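# Build a three-block arch with four robot arms

## Task

Make an arch from the three blocks. Stand each of the two identical leaning blocks upright on one of its ends (either end), sitting flat on the table, with the pair tilted toward one another. Set the third block, the keystone, centred between them so it sits on their slanted upper faces and touches both with no gap. All three blocks must lie along one line. Any number of arms may be used.

## Robot and tools

Robots: four arms, arm1 to arm4. Each is an i2rt Big YAM carrying a five-fingered right hand. Foot (base_link) positions in the scene frame: arm1 (+0.653, -0.005, +0.782), arm2 (+0.004, +0.653, +0.765), arm3 (-0.655, +0.006, +0.776), arm4 (-0.006, -0.648, +0.815). Each foot faces its own +x, so all four face the centre. Loose parts rest on tops at z=+0.720. The hand reaches about 1.07 m from the joint1 axis.

Frame: one scene frame in metres, origin on the floor, +z up. The hand point sits 0.045 m in front of the palm. In its local axes, +z runs along the straight fingers, +y comes out of the palm, and +x runs across the palm away from the thumb. Straight fingers extend 0.06 to 0.07 m past the point. A wrist bracket on the little-finger side can strike objects. With joints 1, 5 and 6 at 0 and the hand level and forward, the palm faces down with the thumb on the left. Near joint6 = -1.3 the wrist camera is on top and its image is upright.

move: one call runs one action. Arguments arm1..arm4 are separate objects, one per arm; leave an arm out to give it nothing. Each arm object can hold:
- joints: absolute targets by name. joint1_rad -2.879..2.879 (base yaw, positive counter-clockwise seen from above), joint2_rad 0..3.141 (shoulder), joint3_rad 0..3.019 (elbow), joint4_rad -1.692..1.57 (hand pitch, positive lifts fingers), joint5_rad -1.57..1.57 (sideways, positive to the arm's right), joint6_rad -2.094..2.094 (roll). All of these are in radians. The hand keys hand_little, hand_ring, hand_middle, hand_index, hand_thumb_bend and hand_thumb_turn each run -1..1; +1 is open/straight, -1 is closed. For hand_thumb_turn, -1 puts the thumb in front of the palm. hand_force_limit (-1..1) maps to about 0..10 N at the fingertip, or 0..15 N for the thumb. hand_speed (-0.96..1) is a setting; at -0.94 or lower the fingers close gently.
- target: an absolute hand-point pose in the scene frame as one flat list of 7 numbers [x, y, z, qw, qx, qy, qz], in metres plus a unit quaternion, in the same form the "hand" line prints. The hand travels there in a straight line from its current hand_target. When target is given, joints may contain only the hand_ keys.
- speed: the top speed along the path, 0.002..4.3 m/s, default 0.25. Rotation is capped at twice this value in rad/s.
- min_time_s: 0.1..8 s, the shortest duration for this arm's joint motions.
cameras: a list of names from arm1_cam_wrist..arm4_cam_wrist, cam_low, cam_low_2, or "all". An empty list returns no images. A move with no action returns the full state plus every image.
All motions in a call start at the same time. Hand paths end together and give up after 10 s. No action runs longer than 15 s. Paths do not avoid obstacles or other arms. The hand lags behind its path, may drift off it, and can overshoot, especially with the arm stretched. Joint moves run each joint at its own rate, so the hand can sweep wide.

wait: seconds (0..10). Lets the scene run without new commands and takes cameras like move. zoom_image: camera plus region [x0,y0,x1,y1] in pixels of that camera's latest 672x504 image, at most 504 by 504. show_instructions: shows the reference pages. finished_scene: optional scene=1. It is final, so call it only once the arch stands unaided.

Result lines: "move" lists the arms that were commanded. "as last shown" marks an uncommanded arm, whose status reads "not commanded". "hand" is the measured hand pose, which may be off at long reach. "hand_target" is the pose the current joint targets lead to. Status words: done means within 1 cm and 2 degrees. off_target means the arm is resting short of its target and may still be pushing. time_out is a stop, and on_its_own then shows the target being held. not_followed, "joint command not followed" and "pose unreachable" mean the safety check blocked the command. hand_stopped_by has six words in the order little, ring, middle, index, thumb_bend, thumb_turn: moving, target, force, stalled or fault. The *_load_n values are fingertip forces in N, positive when the finger is pushed open; a load near 0 after gripping means the grip is lost. Joint velocities are in rad/s, and "within noise" means the arm has stopped. Joint torques are signed toward increasing joint angle. MOTOR HOT warns of heating; an OVER-TEMPERATURE FAULT drops the arm for 30 to 60 s, after which you must resend the targets marked limit_stop_at_motor_heat.

Gripping: a finger motor moves only when its target changes by at least 0.002. It then locks at the target or when its load reaches hand_force_limit. To grip tighter, raise the limit and send a target more closed than the reading. To release, send a target more open than the reading. With the thumb turned in front of the palm, the hand wraps objects about 0.035 to 0.065 m thick. A thumb-and-index pinch holds light objects up to about 0.08 m.

Timing: the scene keeps running while you think, with every robot holding its last command. Move slowly near the blocks and let fast moves settle, since an arm may swing up to about 30 degrees past its target.

Avoid: robots pressing hard against each other, including closing one hand on another's fingers. The safety check lets hands and wrist cameras meet. Also avoid pushing blocks out of the work area or letting them fall; even a few millimetres counts as a drop. Do not release a block while it is moving, slam into the table or blocks, put heavy force on fingers, or hold stretched poses long enough for motors to overheat. An arm does not stop on contact and will keep pushing. Loose blocks may occasionally be nudged by outside disturbances.

Each tool is called after "Emit:" as a command line: name --argument value for each argument, lists and objects as JSON in quotes; but a table of rows of numbers goes row by row, as --pt "numbers of a row", without its own name.

Reference images:

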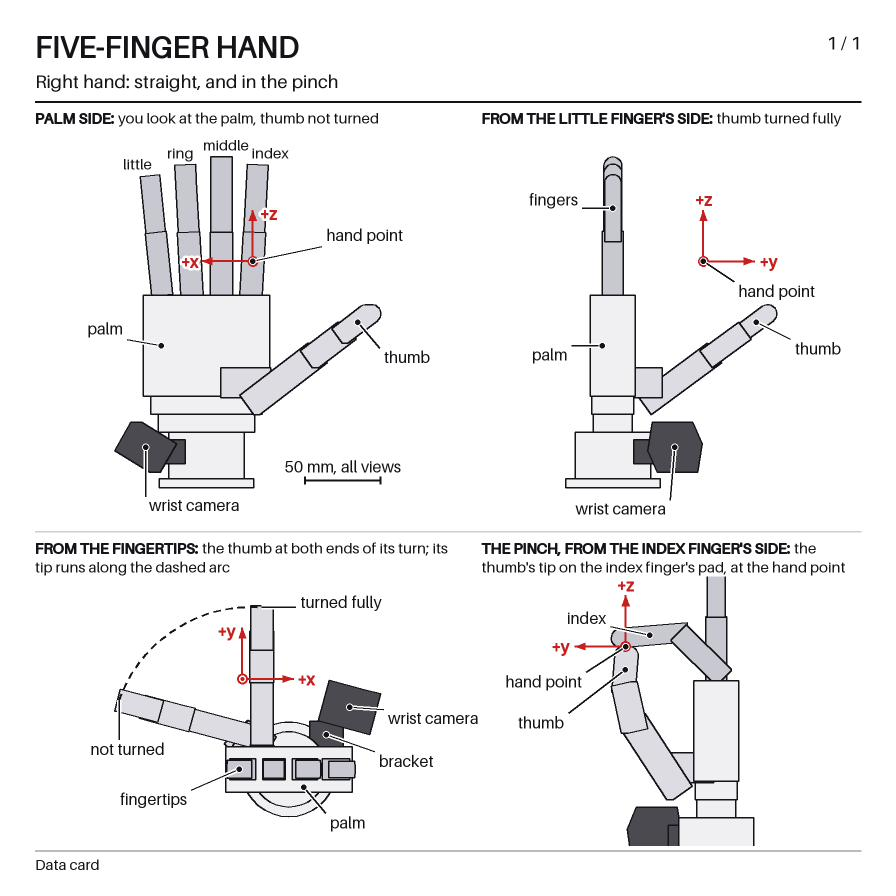

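## Session

Emit:
move

Scene clock: 0.00 s.
Joint torques (N m): no reading
Heat: arm1: hottest joint1_rad 28 °C; arm2: hottest joint1_rad 26 °C; arm3: hottest joint1_rad 29 °C; arm4: hottest joint2_rad 27 °C.
Joint velocities: within noise
arm1.joint_positions: joint1_rad=+0.483 joint2_rad=+0.626 joint3_rad=+1.357 joint4_rad=-1.459 joint5_rad=+0.145 joint6_rad=-0.910 hand_little=+1.000 hand_ring=+1.000 hand_middle=+1.000 hand_index=+1.000 hand_thumb_turn=+1.000 hand_thumb_bend=+1.000 hand_force_limit=+0.000 hand_speed=-0.800
arm1.joint_status: not commanded
arm1.hand_stopped_by: target,target,target,target,target,target
arm1.little_load_n: 0.0
arm1.ring_load_n: 0.0
arm1.middle_load_n: 0.0
arm1.index_load_n: 0.0
arm1.thumb_bend_load_n: 0.0
arm1.thumb_turn_load_n: 0.0
arm1.hand: x=+0.4537 y=-0.0408 z=+1.2241 quat_wxyz=(-0.381, +0.120, +0.903, -0.161) (m; scene frame)
arm1.hand_target: x=+0.4541 y=-0.0406 z=+1.2313 quat_wxyz=(-0.388, +0.120, +0.899, -0.166) (m; scene frame)
arm1.hand_status: not commanded
arm2.joint_positions: joint1_rad=-0.035 joint2_rad=+0.598 joint3_rad=+1.402 joint4_rad=-1.432 joint5_rad=+0.144 joint6_rad=-0.899 hand_little=+1.000 hand_ring=+1.000 hand_middle=+1.000 hand_index=+1.000 hand_thumb_turn=+1.000 hand_thumb_bend=+1.000 hand_force_limit=+0.000 hand_speed=-0.800
arm2.joint_status: not commanded
arm2.hand_stopped_by: target,target,target,target,target,target
arm2.little_load_n: 0.0
arm2.ring_load_n: 0.0
arm2.middle_load_n: 0.0
arm2.index_load_n: 0.0
arm2.thumb_bend_load_n: 0.0
arm2.thumb_turn_load_n: 0.0
arm2.hand: x=-0.0600 y=+0.4722 z=+1.2376 quat_wxyz=(+0.270, +0.333, -0.823, +0.374) (m; scene frame)
arm2.hand_target: x=-0.0599 y=+0.4721 z=+1.2467 quat_wxyz=(+0.274, +0.330, -0.818, +0.383) (m; scene frame)
arm2.hand_status: not commanded
arm3.joint_positions: joint1_rad=-0.154 joint2_rad=+0.597 joint3_rad=+1.344 joint4_rad=-1.146 joint5_rad=-0.254 joint6_rad=-0.900 hand_little=+1.000 hand_ring=+1.000 hand_middle=+1.000 hand_index=+1.000 hand_thumb_turn=+1.000 hand_thumb_bend=+1.000 hand_force_limit=+0.000 hand_speed=-0.800
arm3.joint_status: not commanded
arm3.hand_stopped_by: target,target,target,target,target,target
arm3.little_load_n: 0.0
arm3.ring_load_n: 0.0
arm3.middle_load_n: 0.0
arm3.index_load_n: 0.0
arm3.thumb_bend_load_n: 0.0
arm3.thumb_turn_load_n: 0.0
arm3.hand: x=-0.4066 y=-0.0247 z=+1.2742 quat_wxyz=(-0.232, +0.778, -0.286, +0.509) (m; scene frame)
arm3.hand_target: x=-0.4076 y=-0.0245 z=+1.2874 quat_wxyz=(-0.234, +0.771, -0.281, +0.521) (m; scene frame)
arm3.hand_status: not commanded
arm4.joint_positions: joint1_rad=+0.146 joint2_rad=+0.644 joint3_rad=+1.396 joint4_rad=-1.392 joint5_rad=-0.024 joint6_rad=-1.074 hand_little=+1.000 hand_ring=+1.000 hand_middle=+1.000 hand_index=+1.000 hand_thumb_turn=+1.000 hand_thumb_bend=+1.000 hand_force_limit=+0.000 hand_speed=-0.800
arm4.joint_status: not commanded
arm4.hand_stopped_by: target,target,target,target,target,target
arm4.little_load_n: 0.0
arm4.ring_load_n: 0.0
arm4.middle_load_n: 0.0
arm4.index_load_n: 0.0
arm4.thumb_bend_load_n: 0.0
arm4.thumb_turn_load_n: 0.0
arm4.hand: x=+0.0031 y=-0.4187 z=+1.2803 quat_wxyz=(-0.403, +0.736, +0.511, +0.186) (m; scene frame)
arm4.hand_target: x=+0.0032 y=-0.4186 z=+1.2910 quat_wxyz=(-0.414, +0.731, +0.508, +0.192) (m; scene frame)
arm4.hand_status: not commanded
pictures: arm1_cam_wrist, arm2_cam_wrist, arm3_cam_wrist, arm4_cam_wrist, cam_low, cam_low_2

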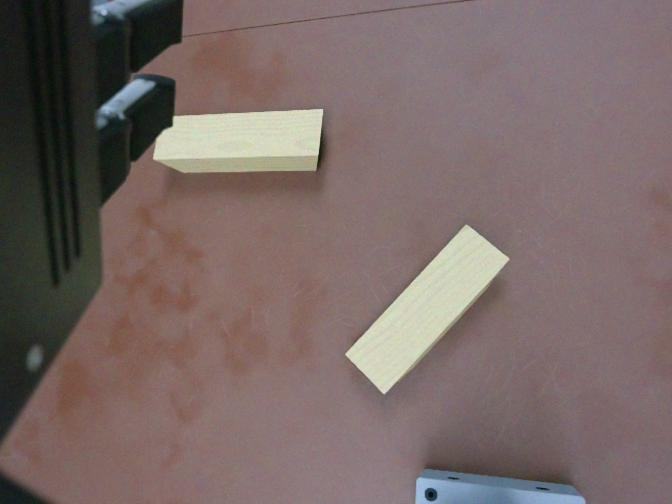

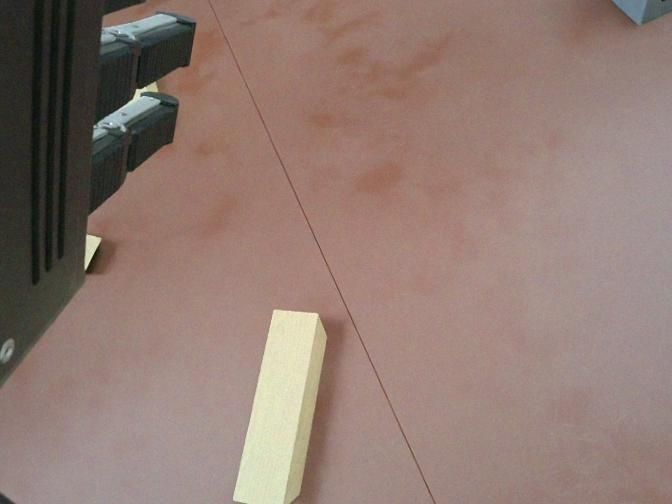

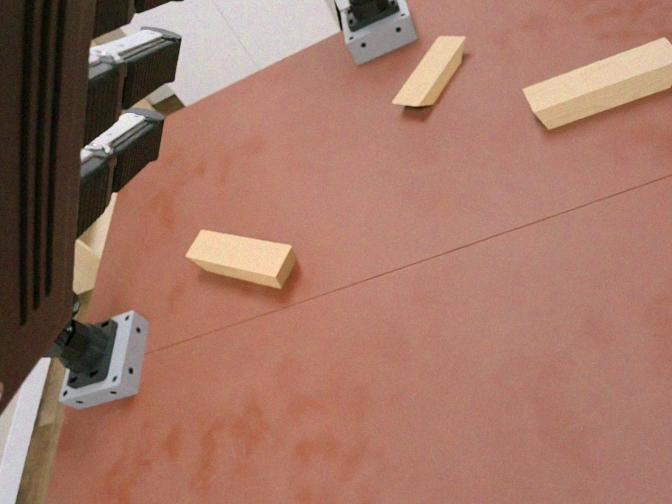

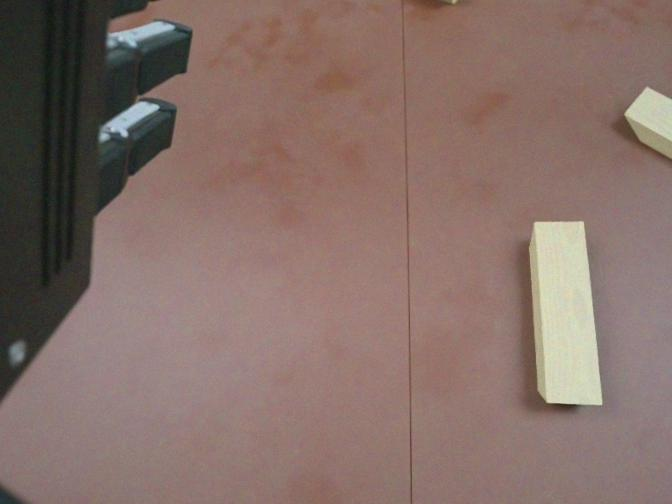

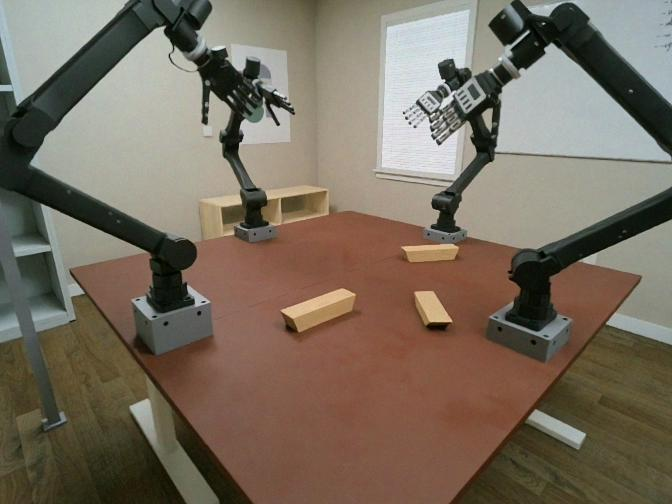

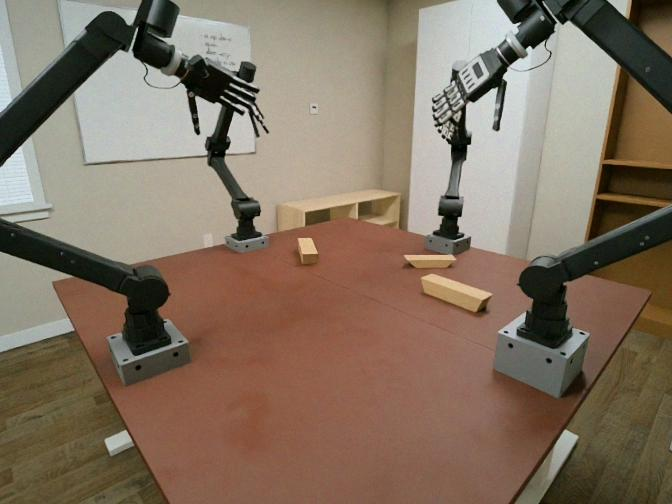

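Emit:
zoom_image --camera "cam_low" --region '[260, 230, 480, 350]'

Emit:
zoom_image --camera "cam_low_2" --region '[280, 220, 500, 340]'

Emit:
zoom_image --camera "arm1_cam_wrist" --region '[100, 80, 560, 420]'

Emit:
zoom_image --camera "arm3_cam_wrist" --region '[170, 20, 672, 320]'

Emit:
zoom_image --camera "arm4_cam_wrist" --region '[440, 80, 672, 420]'

Emit:
zoom_image --camera "arm2_cam_wrist" --region '[60, 200, 400, 504]'

Scaled by 2.291 from the camera's image (finer frame: 960x720).

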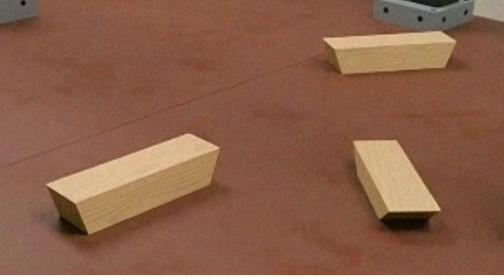

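Scaled by 2.291 from the camera's image (finer frame: 960x720).

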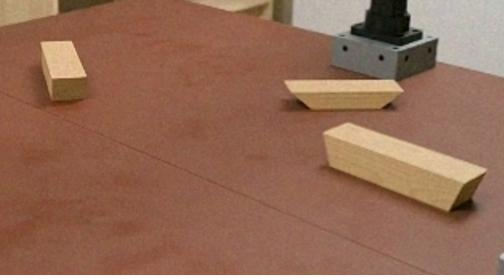

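Scaled by 1.096 from the camera's image (finer frame: 960x720).

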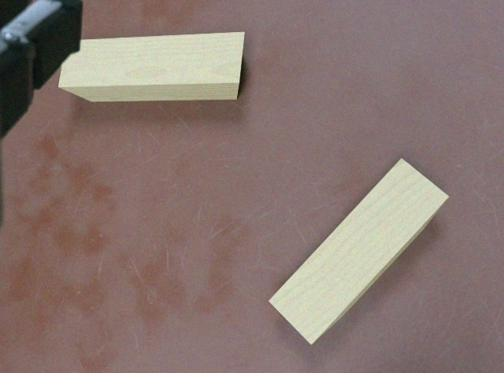

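Scaled by 1.004 from the camera's image (finer frame: 960x720).

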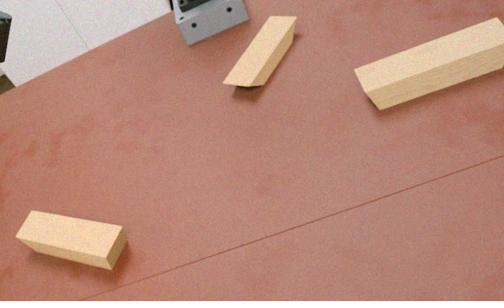

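Scaled by 1.482 from the camera's image (finer frame: 960x720).

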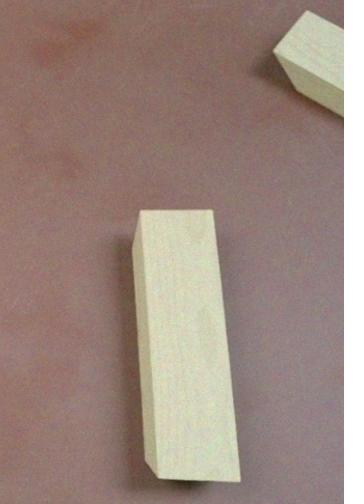

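Scaled by 1.482 from the camera's image (finer frame: 960x720).

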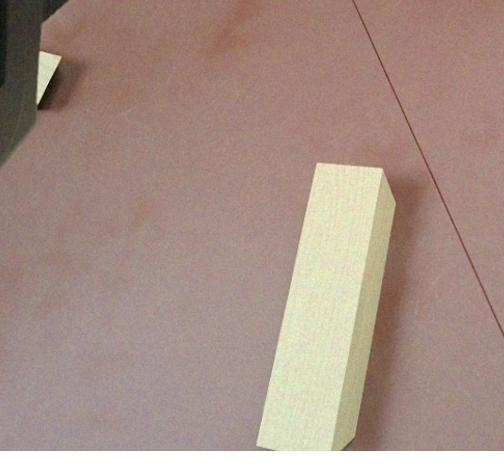

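Emit:
move --arm4 '{"joints": {"joint1_rad": 0.9, "hand_thumb_turn": -1, "hand_speed": -0.5}, "min_time_s": 3}' --arm1 '{"target": [0.13, 0.345, 0.93, 0.393, -0.7861, -0.4268, 0.2134], "speed": 0.25, "joints": {"hand_thumb_turn": -1, "hand_speed": -0.5}}' --cameras '["arm1_cam_wrist", "cam_low"]'

Scene clock: 323.60 s.
Joint torques (N m): arm1=[-1.49 -12.34 11.4 2.18 0.14 0.12] | arm2=[-0.85 4.01 6.49 1.89 0.18 0.04] | arm3=[-0.67 1.32 10.47 2.41 -0.1 -0.06] | arm4=[1.61 1.32 8.59 1.66 -0.04 -0.04]
Heat: arm1: hottest joint3_rad 32 °C; arm2: hottest joint3_rad 27 °C; arm3: hottest joint3_rad 30 °C; arm4: hottest joint3_rad 30 °C.
move: arm1 off_target; arm4 done
Joint velocities: within noise
arm1.joint_positions: joint1_rad=-0.624 joint2_rad=+1.586 joint3_rad=+1.155 joint4_rad=-0.252 joint5_rad=-0.066 joint6_rad=-0.058 hand_little=+1.000 hand_ring=+1.000 hand_middle=+1.000 hand_index=+1.000 hand_thumb_turn=-1.000 hand_thumb_bend=+1.000 hand_force_limit=+0.000 hand_speed=-0.500
arm1.joint_status: all done
arm1.hand_stopped_by: target,target,target,target,target,target
arm1.little_load_n: 0.0
arm1.ring_load_n: 0.0
arm1.middle_load_n: 0.0
arm1.index_load_n: 0.0
arm1.thumb_bend_load_n: 0.0
arm1.thumb_turn_load_n: 0.0
arm1.hand: x=+0.1421 y=+0.3301 z=+0.9145 quat_wxyz=(-0.377, +0.789, +0.438, -0.207)
arm1.hand_target: x=+0.1309 y=+0.3444 z=+0.9302 quat_wxyz=(-0.393, +0.786, +0.427, -0.214)
arm1.hand_status: off_target (0.025 m and 2.4 deg from the pose sent, 0.583 m and 96.9 deg at the start)
arm2, arm3: as last shown
arm4.joint_positions: joint1_rad=+0.885 joint2_rad=+0.644 joint3_rad=+1.396 joint4_rad=-1.392 joint5_rad=-0.024 joint6_rad=-1.074 hand_little=+1.000 hand_ring=+1.000 hand_middle=+1.000 hand_index=+1.000 hand_thumb_turn=-1.000 hand_thumb_bend=+1.000 hand_force_limit=+0.000 hand_speed=-0.500
arm4.joint_status: all done
arm4.hand_stopped_by: target,target,target,target,target,target
arm4.little_load_n: 0.0
arm4.ring_load_n: 0.0
arm4.middle_load_n: 0.0
arm4.index_load_n: 0.0
arm4.thumb_bend_load_n: 0.0
arm4.thumb_turn_load_n: 0.0
arm4.hand: x=-0.1486 y=-0.4744 z=+1.2825 quat_wxyz=(-0.448, +0.501, +0.740, +0.027)
arm4.hand_target: x=-0.1510 y=-0.4767 z=+1.2933 quat_wxyz=(-0.460, +0.492, +0.739, +0.025)
arm4.hand_status: not commanded

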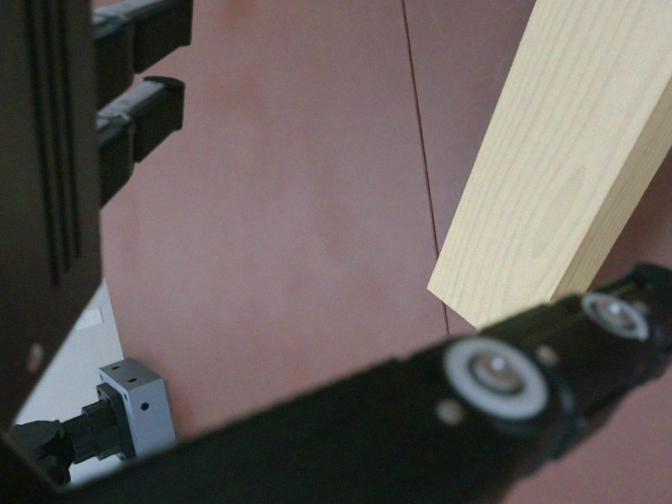

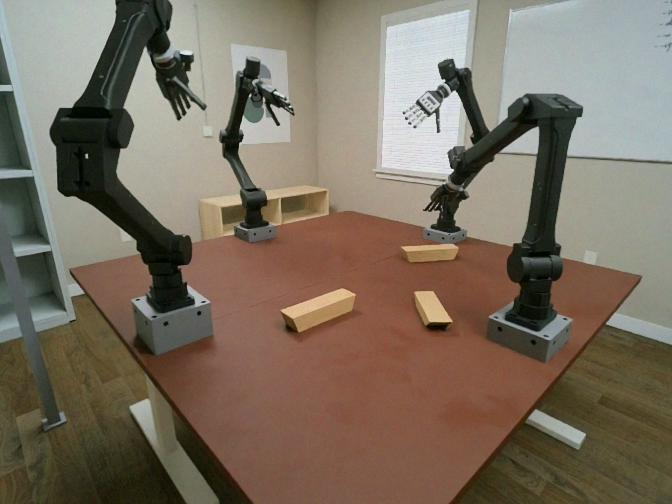

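Emit:
move --arm1 '{"target": [0.1234, 0.3613, 0.876, 0.409, -0.783, -0.416, 0.22], "speed": 0.15, "joints": {"hand_thumb_turn": 1}}' --arm3 '{"target": [0.18, -0.29, 0.93, 0.3055, -0.6112, 0.6531, -0.3265], "speed": 0.25}' --cameras '["arm1_cam_wrist", "arm3_cam_wrist", "arm2_cam_wrist", "arm4_cam_wrist"]'

Scene clock: 382.03 s.
Joint torques (N m): arm1=[-1.44 -12.86 8.16 2.39 -0.09 0.13] | arm2=[-0.73 4.01 6.45 1.91 0.18 0.03] | arm3=[-2.08 -25.05 16.28 1.39 -0.24 0.18] | arm4=[1.44 1.44 8.64 1.66 -0.03 -0.05]
Heat: arm1: hottest joint3_rad 34 °C; arm2: hottest joint3_rad 27 °C; arm3: hottest joint3_rad 30 °C; arm4: hottest joint3_rad 30 °C.
move: arm1 off_target; arm3 off_target
Joint velocities: within noise
arm1.joint_positions: joint1_rad=-0.637 joint2_rad=+1.668 joint3_rad=+1.139 joint4_rad=-0.066 joint5_rad=-0.066 joint6_rad=-0.051 hand_little=+1.000 hand_ring=+1.000 hand_middle=+1.000 hand_index=+1.000 hand_thumb_turn=+1.000 hand_thumb_bend=+1.000 hand_force_limit=+0.000 hand_speed=-0.500
arm1.joint_status: all done
arm1.hand_stopped_by: target,target,target,target,target,target
arm1.little_load_n: 0.0
arm1.ring_load_n: 0.0
arm1.middle_load_n: 0.0
arm1.index_load_n: 0.0
arm1.thumb_bend_load_n: 0.0
arm1.thumb_turn_load_n: 0.0
arm1.hand: x=+0.1208 y=+0.3555 z=+0.8895 quat_wxyz=(-0.413, +0.775, +0.423, -0.222)
arm1.hand_target: x=+0.1236 y=+0.3609 z=+0.8761 quat_wxyz=(-0.409, +0.782, +0.416, -0.220)
arm1.hand_status: off_target (0.015 m and 1.3 deg from the pose sent, 0.053 m and 4.7 deg at the start)
arm2, arm4: as last shown
arm2.thumb_turn_load_n: 0.5
arm3.joint_positions: joint1_rad=-0.357 joint2_rad=+2.360 joint3_rad=+2.359 joint4_rad=-0.714 joint5_rad=-0.275 joint6_rad=-0.235 hand_little=+1.000 hand_ring=+1.000 hand_middle=+1.000 hand_index=+1.000 hand_thumb_turn=+1.000 hand_thumb_bend=+1.000 hand_force_limit=+0.000 hand_speed=-0.800
arm3.joint_status: not commanded
arm3.hand_stopped_by: target,target,target,target,target,target
arm3.little_load_n: 0.0
arm3.ring_load_n: -0.5
arm3.middle_load_n: 0.0
arm3.index_load_n: 0.0
arm3.thumb_bend_load_n: 0.0
arm3.thumb_turn_load_n: -0.5
arm3.hand: x=+0.1717 y=-0.2744 z=+0.9074 quat_wxyz=(-0.297, +0.624, -0.652, +0.311)
arm3.hand_target: x=+0.1784 y=-0.2894 z=+0.9300 quat_wxyz=(-0.306, +0.611, -0.653, +0.328)
arm3.hand_status: off_target (0.029 m and 2.5 deg from the pose sent, 0.730 m and 51.9 deg at the start)
arm4.thumb_bend_load_n: -0.5
arm4.thumb_turn_load_n: 0.5
pictures: arm1_cam_wrist, arm2_cam_wrist, arm3_cam_wrist, arm4_cam_wrist

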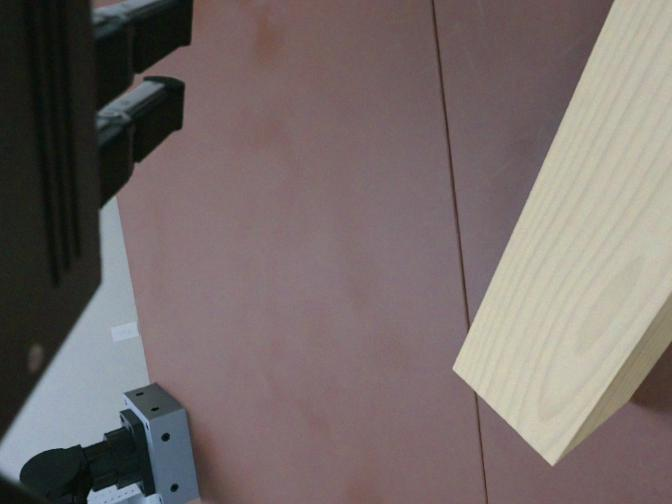

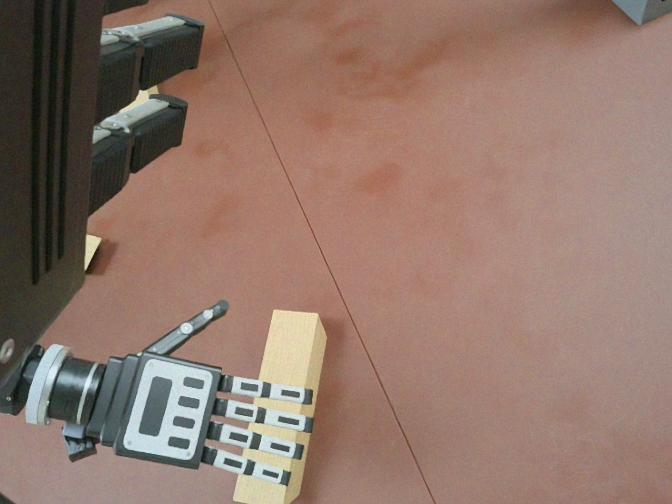

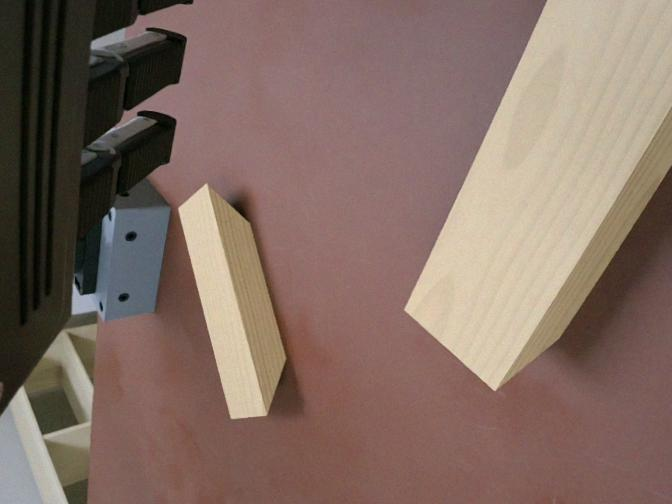

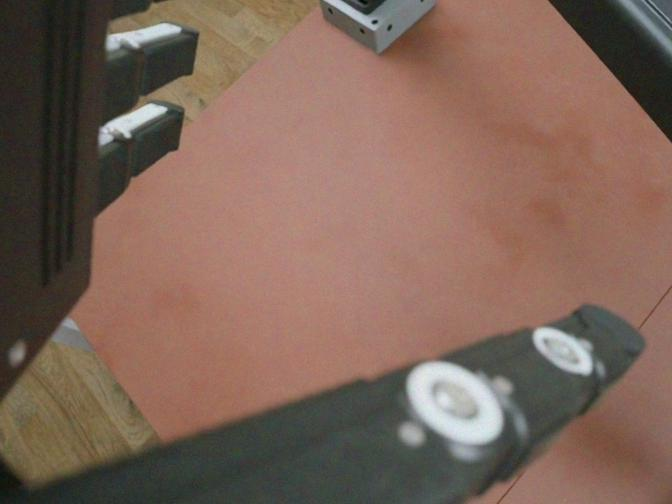

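Emit:
zoom_image --camera "arm1_cam_wrist" --region '[430, 230, 672, 504]'

Emit:
zoom_image --camera "arm3_cam_wrist" --region '[170, 160, 672, 440]'

Emit:
zoom_image --camera "arm2_cam_wrist" --region '[60, 240, 400, 504]'

Scaled by 1.839 from the camera's image (finer frame: 960x720).

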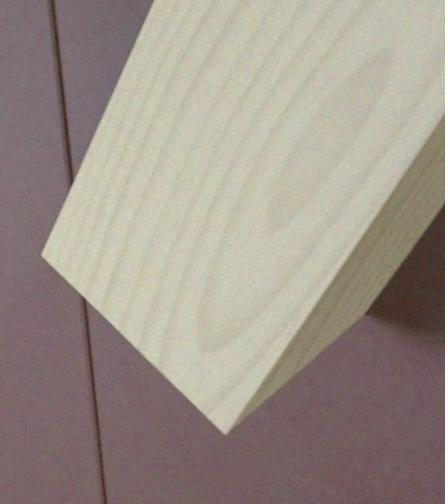

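Scaled by 1.004 from the camera's image (finer frame: 960x720).

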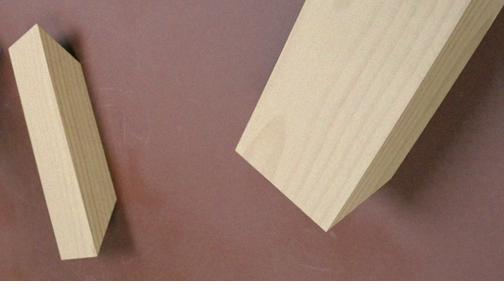

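Scaled by 1.482 from the camera's image (finer frame: 960x720).

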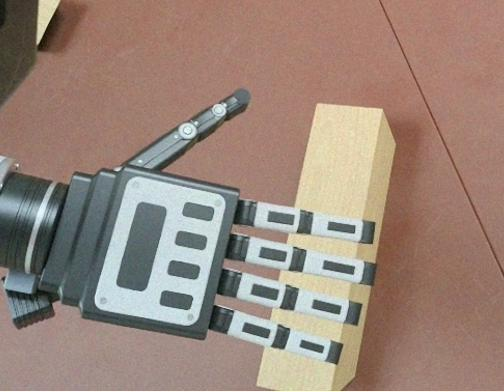

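Emit:
zoom_image --camera "arm3_cam_wrist" --region '[160, 170, 310, 430]'

Emit:
zoom_image --camera "arm3_cam_wrist" --region '[400, 200, 672, 400]'

Scaled by 1.938 from the camera's image (finer frame: 960x720).

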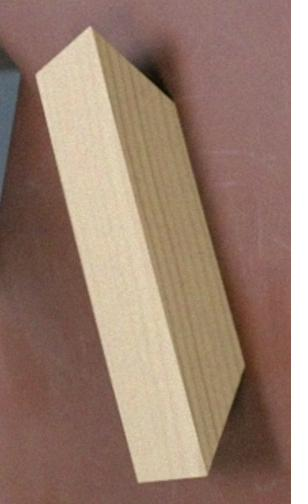

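Scaled by 1.853 from the camera's image (finer frame: 960x720).

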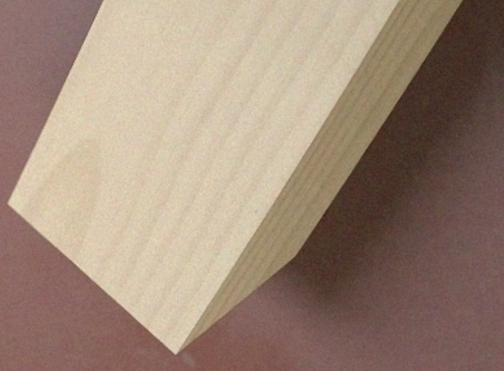

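Emit:
move --arm1 '{"target": [0.140, 0.351, 0.785, 0.405, -0.782, -0.420, 0.216], "speed": 0.15, "joints": {"hand_thumb_turn": -1}}' --cameras '["arm1_cam_wrist", "arm2_cam_wrist", "cam_low"]'

Emit:
zoom_image --camera "arm2_cam_wrist" --region '[60, 240, 400, 504]'

Emit:
zoom_image --camera "cam_low" --region '[370, 200, 500, 290]'

Scene clock: 491.20 s.
Joint torques (N m): arm1=[-1.26 -13.39 7.19 2.63 -0.16 -0.02] | arm2=[-0.91 3.9 6.49 1.88 0.19 0.02] | arm3=[-2.43 -24.82 16.2 1.36 -0.2 0.11] | arm4=[1.55 1.44 8.64 1.65 -0.03 -0.04]
Heat: arm1: hottest joint3_rad 32 °C; arm2: hottest joint3_rad 27 °C; arm3: hottest joint3_rad 35 °C; arm4: hottest joint3_rad 30 °C.
move: arm1 done
Joint velocities: within noise
arm1.joint_positions: joint1_rad=-0.640 joint2_rad=+1.794 joint3_rad=+1.003 joint4_rad=+0.170 joint5_rad=-0.066 joint6_rad=-0.051 hand_little=+1.000 hand_ring=+1.000 hand_middle=+1.000 hand_index=+1.000 hand_thumb_turn=-1.000 hand_thumb_bend=+1.000 hand_force_limit=+0.000 hand_speed=-0.500
arm1.joint_status: all done
arm1.hand_stopped_by: target,target,target,target,target,target
arm1.little_load_n: 0.0
arm1.ring_load_n: 0.0
arm1.middle_load_n: 0.0
arm1.index_load_n: 0.0
arm1.thumb_bend_load_n: 0.5
arm1.thumb_turn_load_n: 0.0
arm1.hand: x=+0.1381 y=+0.3449 z=+0.7905 quat_wxyz=(-0.404, +0.781, +0.424, -0.217)
arm1.hand_target: x=+0.1400 y=+0.3508 z=+0.7850 quat_wxyz=(-0.405, +0.782, +0.420, -0.216)
arm1.hand_status: done (0.008 m and 0.5 deg from the pose sent, 0.106 m and 1.4 deg at the start)
arm2, arm3, arm4: as last shown
arm2.thumb_turn_load_n: 0.0
arm3.little_load_n: -0.5
arm3.ring_load_n: 0.0
arm3.thumb_turn_load_n: 0.0
arm4.thumb_bend_load_n: 0.0

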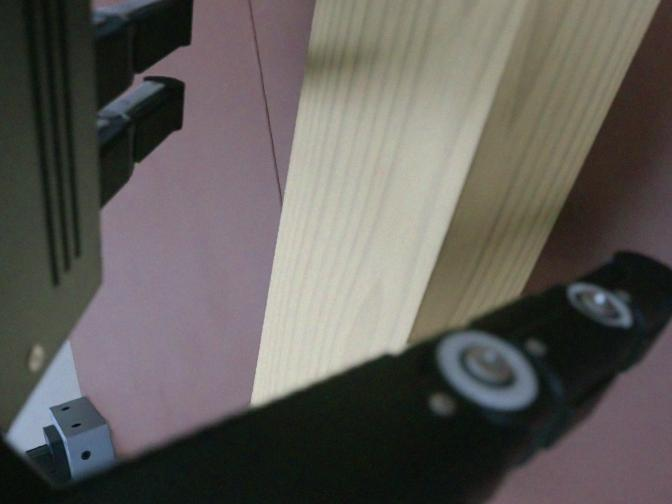

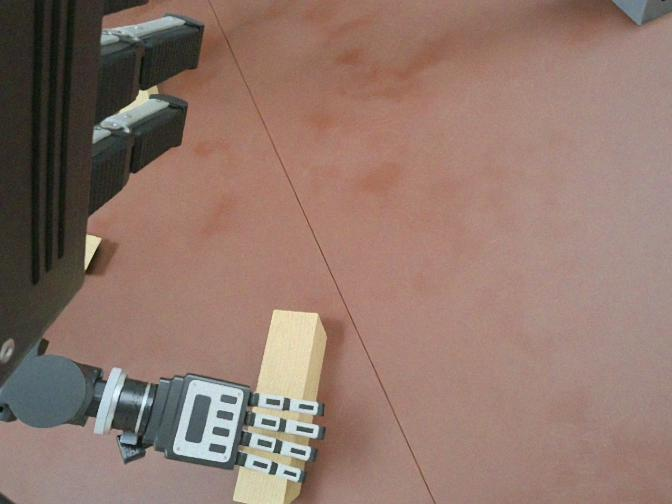

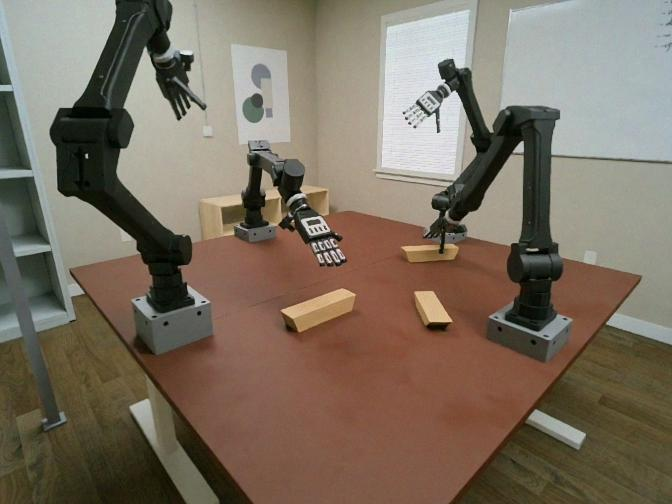

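Scaled by 1.482 from the camera's image (finer frame: 960x720).

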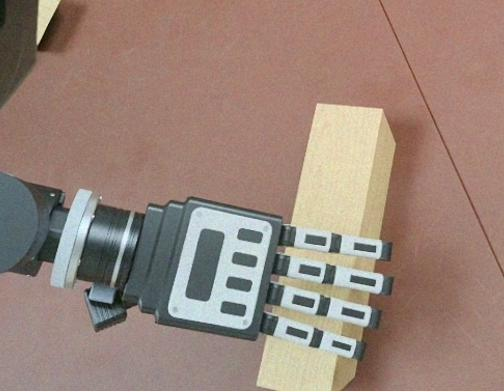

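Scaled by 3.877 from the camera's image (finer frame: 960x720).

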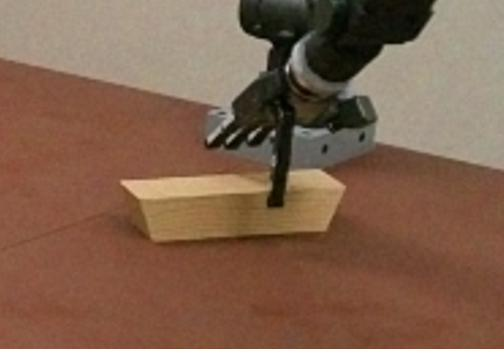

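Emit:
move --arm1 '{"target": [0.137, 0.348, 0.750, 0.405, -0.782, -0.420, 0.216], "speed": 0.1}' --cameras '["arm1_cam_wrist", "arm2_cam_wrist", "cam_low", "cam_low_2"]'

Emit:
zoom_image --camera "arm2_cam_wrist" --region '[160, 300, 400, 504]'

Emit:
zoom_image --camera "cam_low" --region '[370, 200, 500, 290]'

Emit:
zoom_image --camera "cam_low_2" --region '[260, 200, 360, 280]'

Scene clock: 517.07 s.
Joint torques (N m): arm1=[-1.03 -14.8 6.52 2.33 0.11 0.01] | arm2=[-0.79 4.19 6.49 1.94 0.18 0.03] | arm3=[-2.26 -24.53 16.35 1.4 -0.18 0.16] | arm4=[1.55 1.49 8.62 1.63 -0.02 -0.06]
Heat: arm1: hottest joint3_rad 31 °C; arm2: hottest joint3_rad 28 °C; arm3: hottest joint3_rad 36 °C; arm4: hottest joint3_rad 30 °C.
move: arm1 done
Joint velocities: within noise
arm1.joint_positions: joint1_rad=-0.640 joint2_rad=+1.866 joint3_rad=+0.991 joint4_rad=+0.259 joint5_rad=-0.065 joint6_rad=-0.051 hand_little=+1.000 hand_ring=+1.000 hand_middle=+1.000 hand_index=+1.000 hand_thumb_turn=-1.000 hand_thumb_bend=+1.000 hand_force_limit=+0.000 hand_speed=-0.500
arm1.joint_status: not commanded
arm1.hand_stopped_by: target,target,target,target,target,target
arm1.little_load_n: 0.0
arm1.ring_load_n: 0.0
arm1.middle_load_n: 0.0
arm1.index_load_n: 0.0
arm1.thumb_bend_load_n: 0.0
arm1.thumb_turn_load_n: 0.0
arm1.hand: x=+0.1366 y=+0.3461 z=+0.7573 quat_wxyz=(-0.405, +0.780, +0.423, -0.217)
arm1.hand_target: x=+0.1371 y=+0.3479 z=+0.7500 quat_wxyz=(-0.405, +0.783, +0.420, -0.216)
arm1.hand_status: done (0.008 m and 0.5 deg from the pose sent, 0.041 m and 0.5 deg at the start)
arm2, arm3, arm4: as last shown
arm2.index_load_n: -0.5
arm3.little_load_n: 0.0
arm4.thumb_turn_load_n: 0.0

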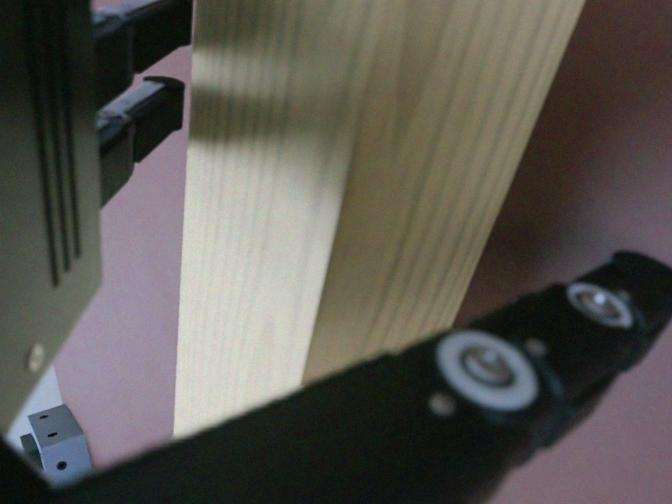

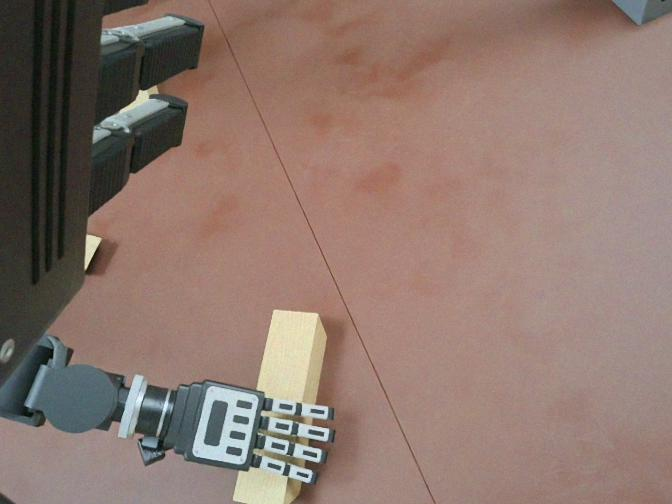

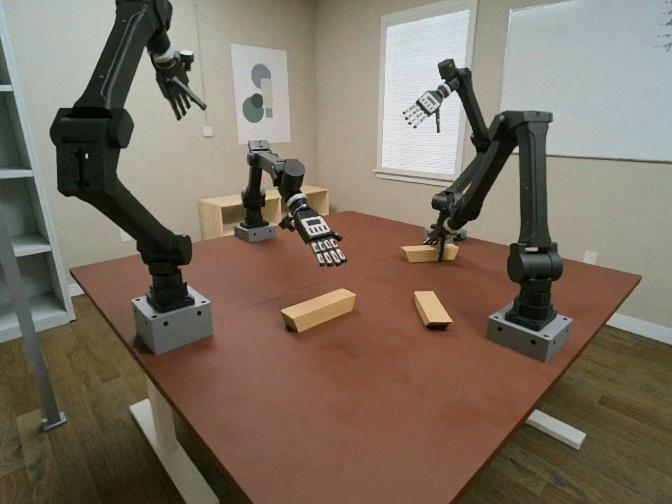

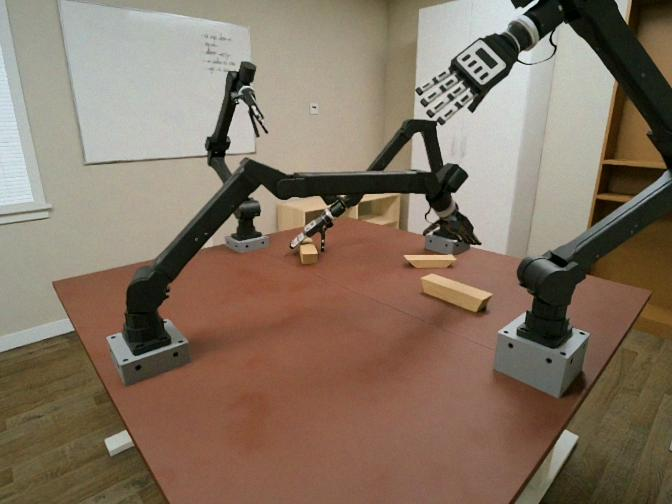

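Scaled by 2.100 from the camera's image (finer frame: 960x720).

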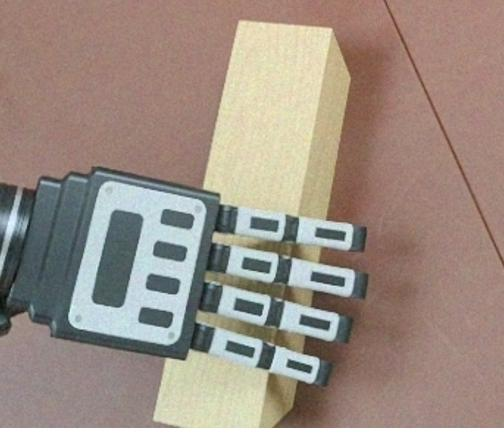

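Scaled by 3.877 from the camera's image (finer frame: 960x720).

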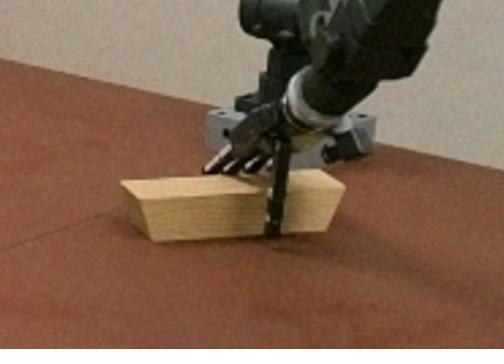

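Scaled by 5.040 from the camera's image (finer frame: 960x720).

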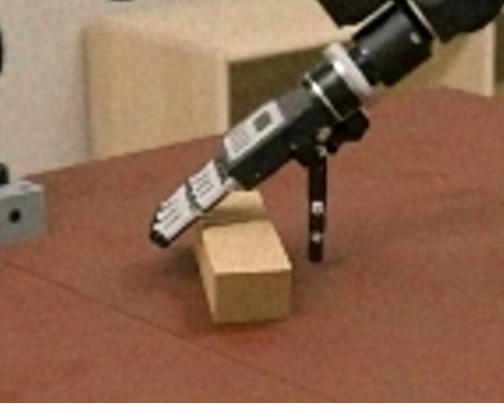

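Emit:
move --arm1 '{"joints": {"hand_little": 0.65, "hand_ring": 0.65, "hand_middle": 0.65, "hand_index": 0.65, "hand_thumb_bend": 0.6, "hand_speed": -0.6}}'

Emit:
move --arm1 '{"joints": {"hand_little": 0.0, "hand_ring": 0.0, "hand_middle": 0.0, "hand_index": 0.0, "hand_thumb_bend": 0.0, "hand_speed": -0.94, "hand_force_limit": -0.5}}' --cameras '["arm1_cam_wrist", "arm2_cam_wrist", "cam_low_2", "arm3_cam_wrist"]'

Emit:
zoom_image --camera "cam_low_2" --region '[260, 200, 360, 280]'

Emit:
zoom_image --camera "arm2_cam_wrist" --region '[160, 300, 400, 504]'

Scene clock: 529.33 s.
Joint torques (N m): arm1=[-1.44 -14.21 6.67 2.35 0.14 0.03] | arm2=[-1.03 4.01 6.42 1.87 0.19 0.03] | arm3=[-1.73 -24.76 16.17 1.58 -0.23 0.15] | arm4=[1.61 1.32 8.64 1.63 -0.03 -0.06]
Heat: arm1: hottest joint3_rad 31 °C; arm2: hottest joint3_rad 28 °C; arm3: hottest joint3_rad 36 °C; arm4: hottest joint3_rad 30 °C.
move: arm1 done
Joint velocities: within noise
arm1.joint_positions: joint1_rad=-0.640 joint2_rad=+1.866 joint3_rad=+0.991 joint4_rad=+0.263 joint5_rad=-0.065 joint6_rad=-0.051 hand_little=+0.650 hand_ring=+0.650 hand_middle=+0.650 hand_index=+0.650 hand_thumb_turn=-1.000 hand_thumb_bend=+0.600 hand_force_limit=+0.000 hand_speed=-0.600
arm1.joint_status: all done
arm1.hand_stopped_by: target,target,target,target,target,target
arm1.little_load_n: 0.0
arm1.ring_load_n: 0.0
arm1.middle_load_n: 0.5
arm1.index_load_n: 0.0
arm1.thumb_bend_load_n: 0.0
arm1.thumb_turn_load_n: 0.0
arm1.hand: x=+0.1360 y=+0.3466 z=+0.7579 quat_wxyz=(-0.407, +0.780, +0.423, -0.218)
arm1.hand_target: x=+0.1371 y=+0.3478 z=+0.7500 quat_wxyz=(-0.405, +0.782, +0.420, -0.216)
arm1.hand_status: not commanded
arm2, arm3, arm4: as last shown
arm2.index_load_n: 0.0
arm3.ring_load_n: 0.5
pictures: none

Scene clock: 532.10 s.
Joint torques (N m): arm1=[-1.14 -13.45 6.6 1.89 0.09 0] | arm2=[-0.62 4.13 6.42 1.88 0.18 0.02] | arm3=[-1.67 -24.88 16.1 1.31 -0.23 0.2] | arm4=[1.49 1.2 8.54 1.59 -0.02 -0.05]
Heat: arm1: hottest joint3_rad 31 °C; arm2: hottest joint3_rad 28 °C; arm3: hottest joint3_rad 36 °C; arm4: hottest joint3_rad 30 °C.
move: arm1 off_target
Joint velocities: within noise
arm1.joint_positions: joint1_rad=-0.640 joint2_rad=+1.866 joint3_rad=+0.991 joint4_rad=+0.272 joint5_rad=-0.065 joint6_rad=-0.051 hand_little=+0.341 hand_ring=+0.375 hand_middle=+0.392 hand_index=+0.420 hand_thumb_turn=-1.000 hand_thumb_bend=+0.499 hand_force_limit=-0.500 hand_speed=-0.940
arm1.joint_status: hand_little off_target (ended at +0.341, target +0.000); hand_ring off_target (ended at +0.375, target +0.000); hand_middle off_target (ended at +0.392, target +0.000); hand_index off_target (ended at +0.420, target +0.000); hand_thumb_bend off_target (ended at +0.499, target +0.000); the others done
arm1.hand_stopped_by: force,force,force,force,force,target
arm1.little_load_n: 2.5
arm1.ring_load_n: 1.0
arm1.middle_load_n: 1.0
arm1.index_load_n: 0.5
arm1.thumb_bend_load_n: 9.5
arm1.thumb_turn_load_n: 3.0
arm1.hand: x=+0.1346 y=+0.3478 z=+0.7598 quat_wxyz=(-0.411, +0.778, +0.422, -0.219)
arm1.hand_target: x=+0.1371 y=+0.3479 z=+0.7502 quat_wxyz=(-0.405, +0.782, +0.420, -0.216)
arm1.hand_status: not commanded
arm2, arm3, arm4: as last shown
arm3.ring_load_n: 0.0
arm4.index_load_n: -0.5
pictures: arm1_cam_wrist, arm2_cam_wrist, arm3_cam_wrist, cam_low_2

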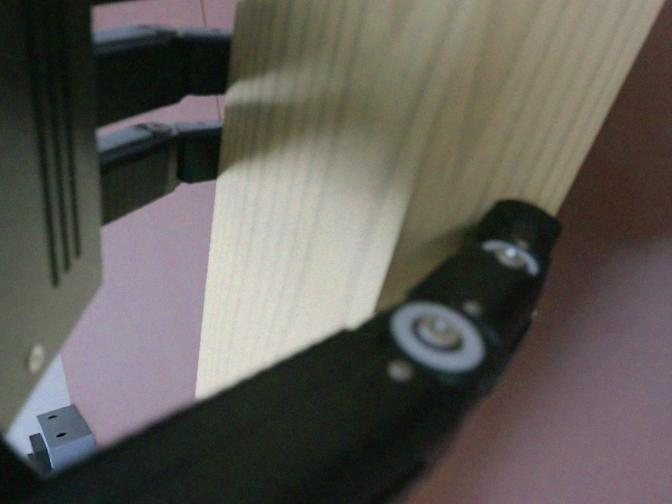

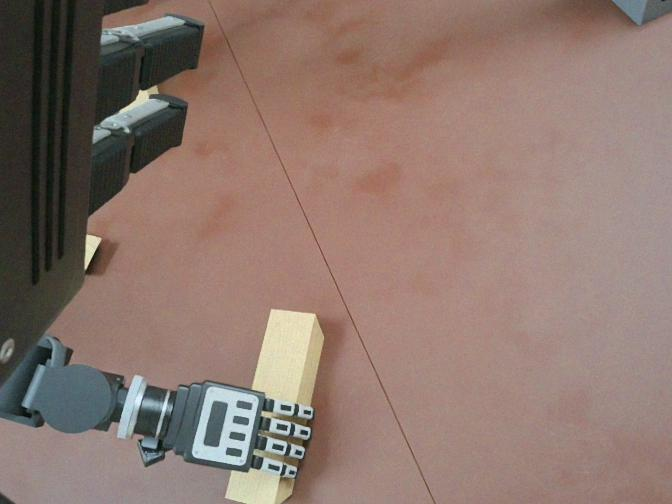

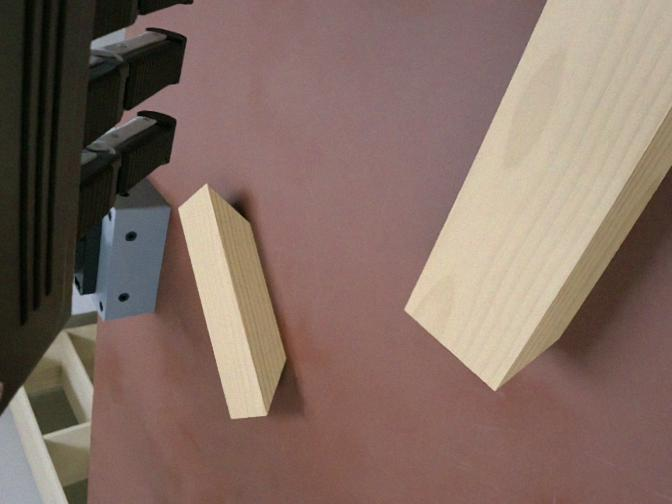

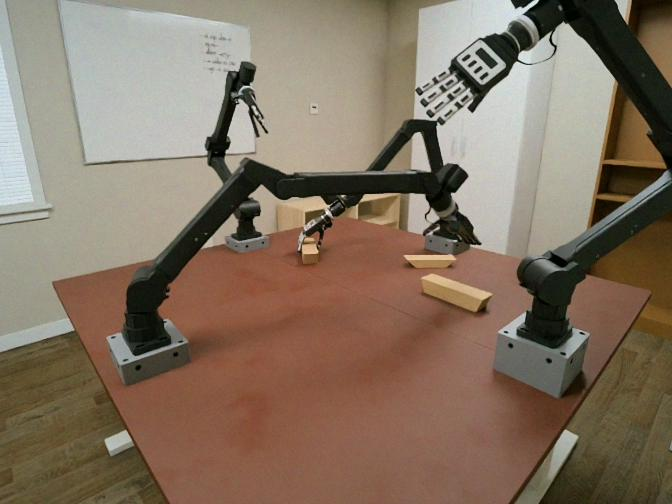

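Scaled by 5.040 from the camera's image (finer frame: 960x720).

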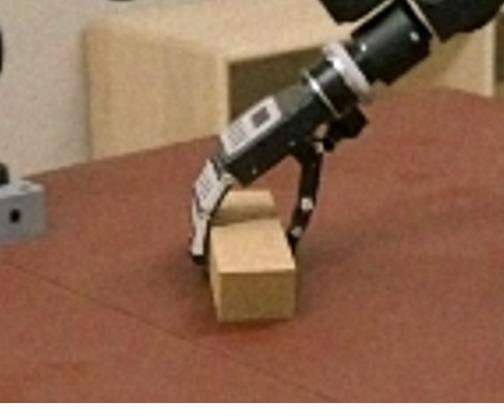

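Scaled by 2.100 from the camera's image (finer frame: 960x720).

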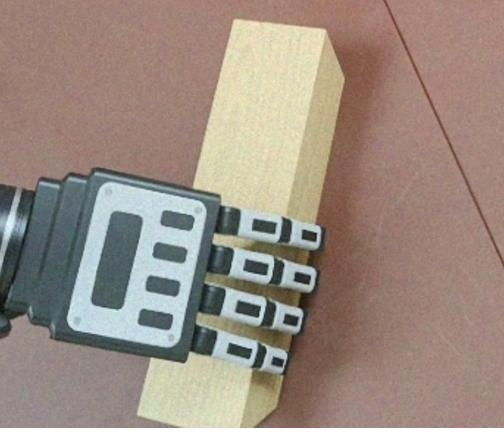

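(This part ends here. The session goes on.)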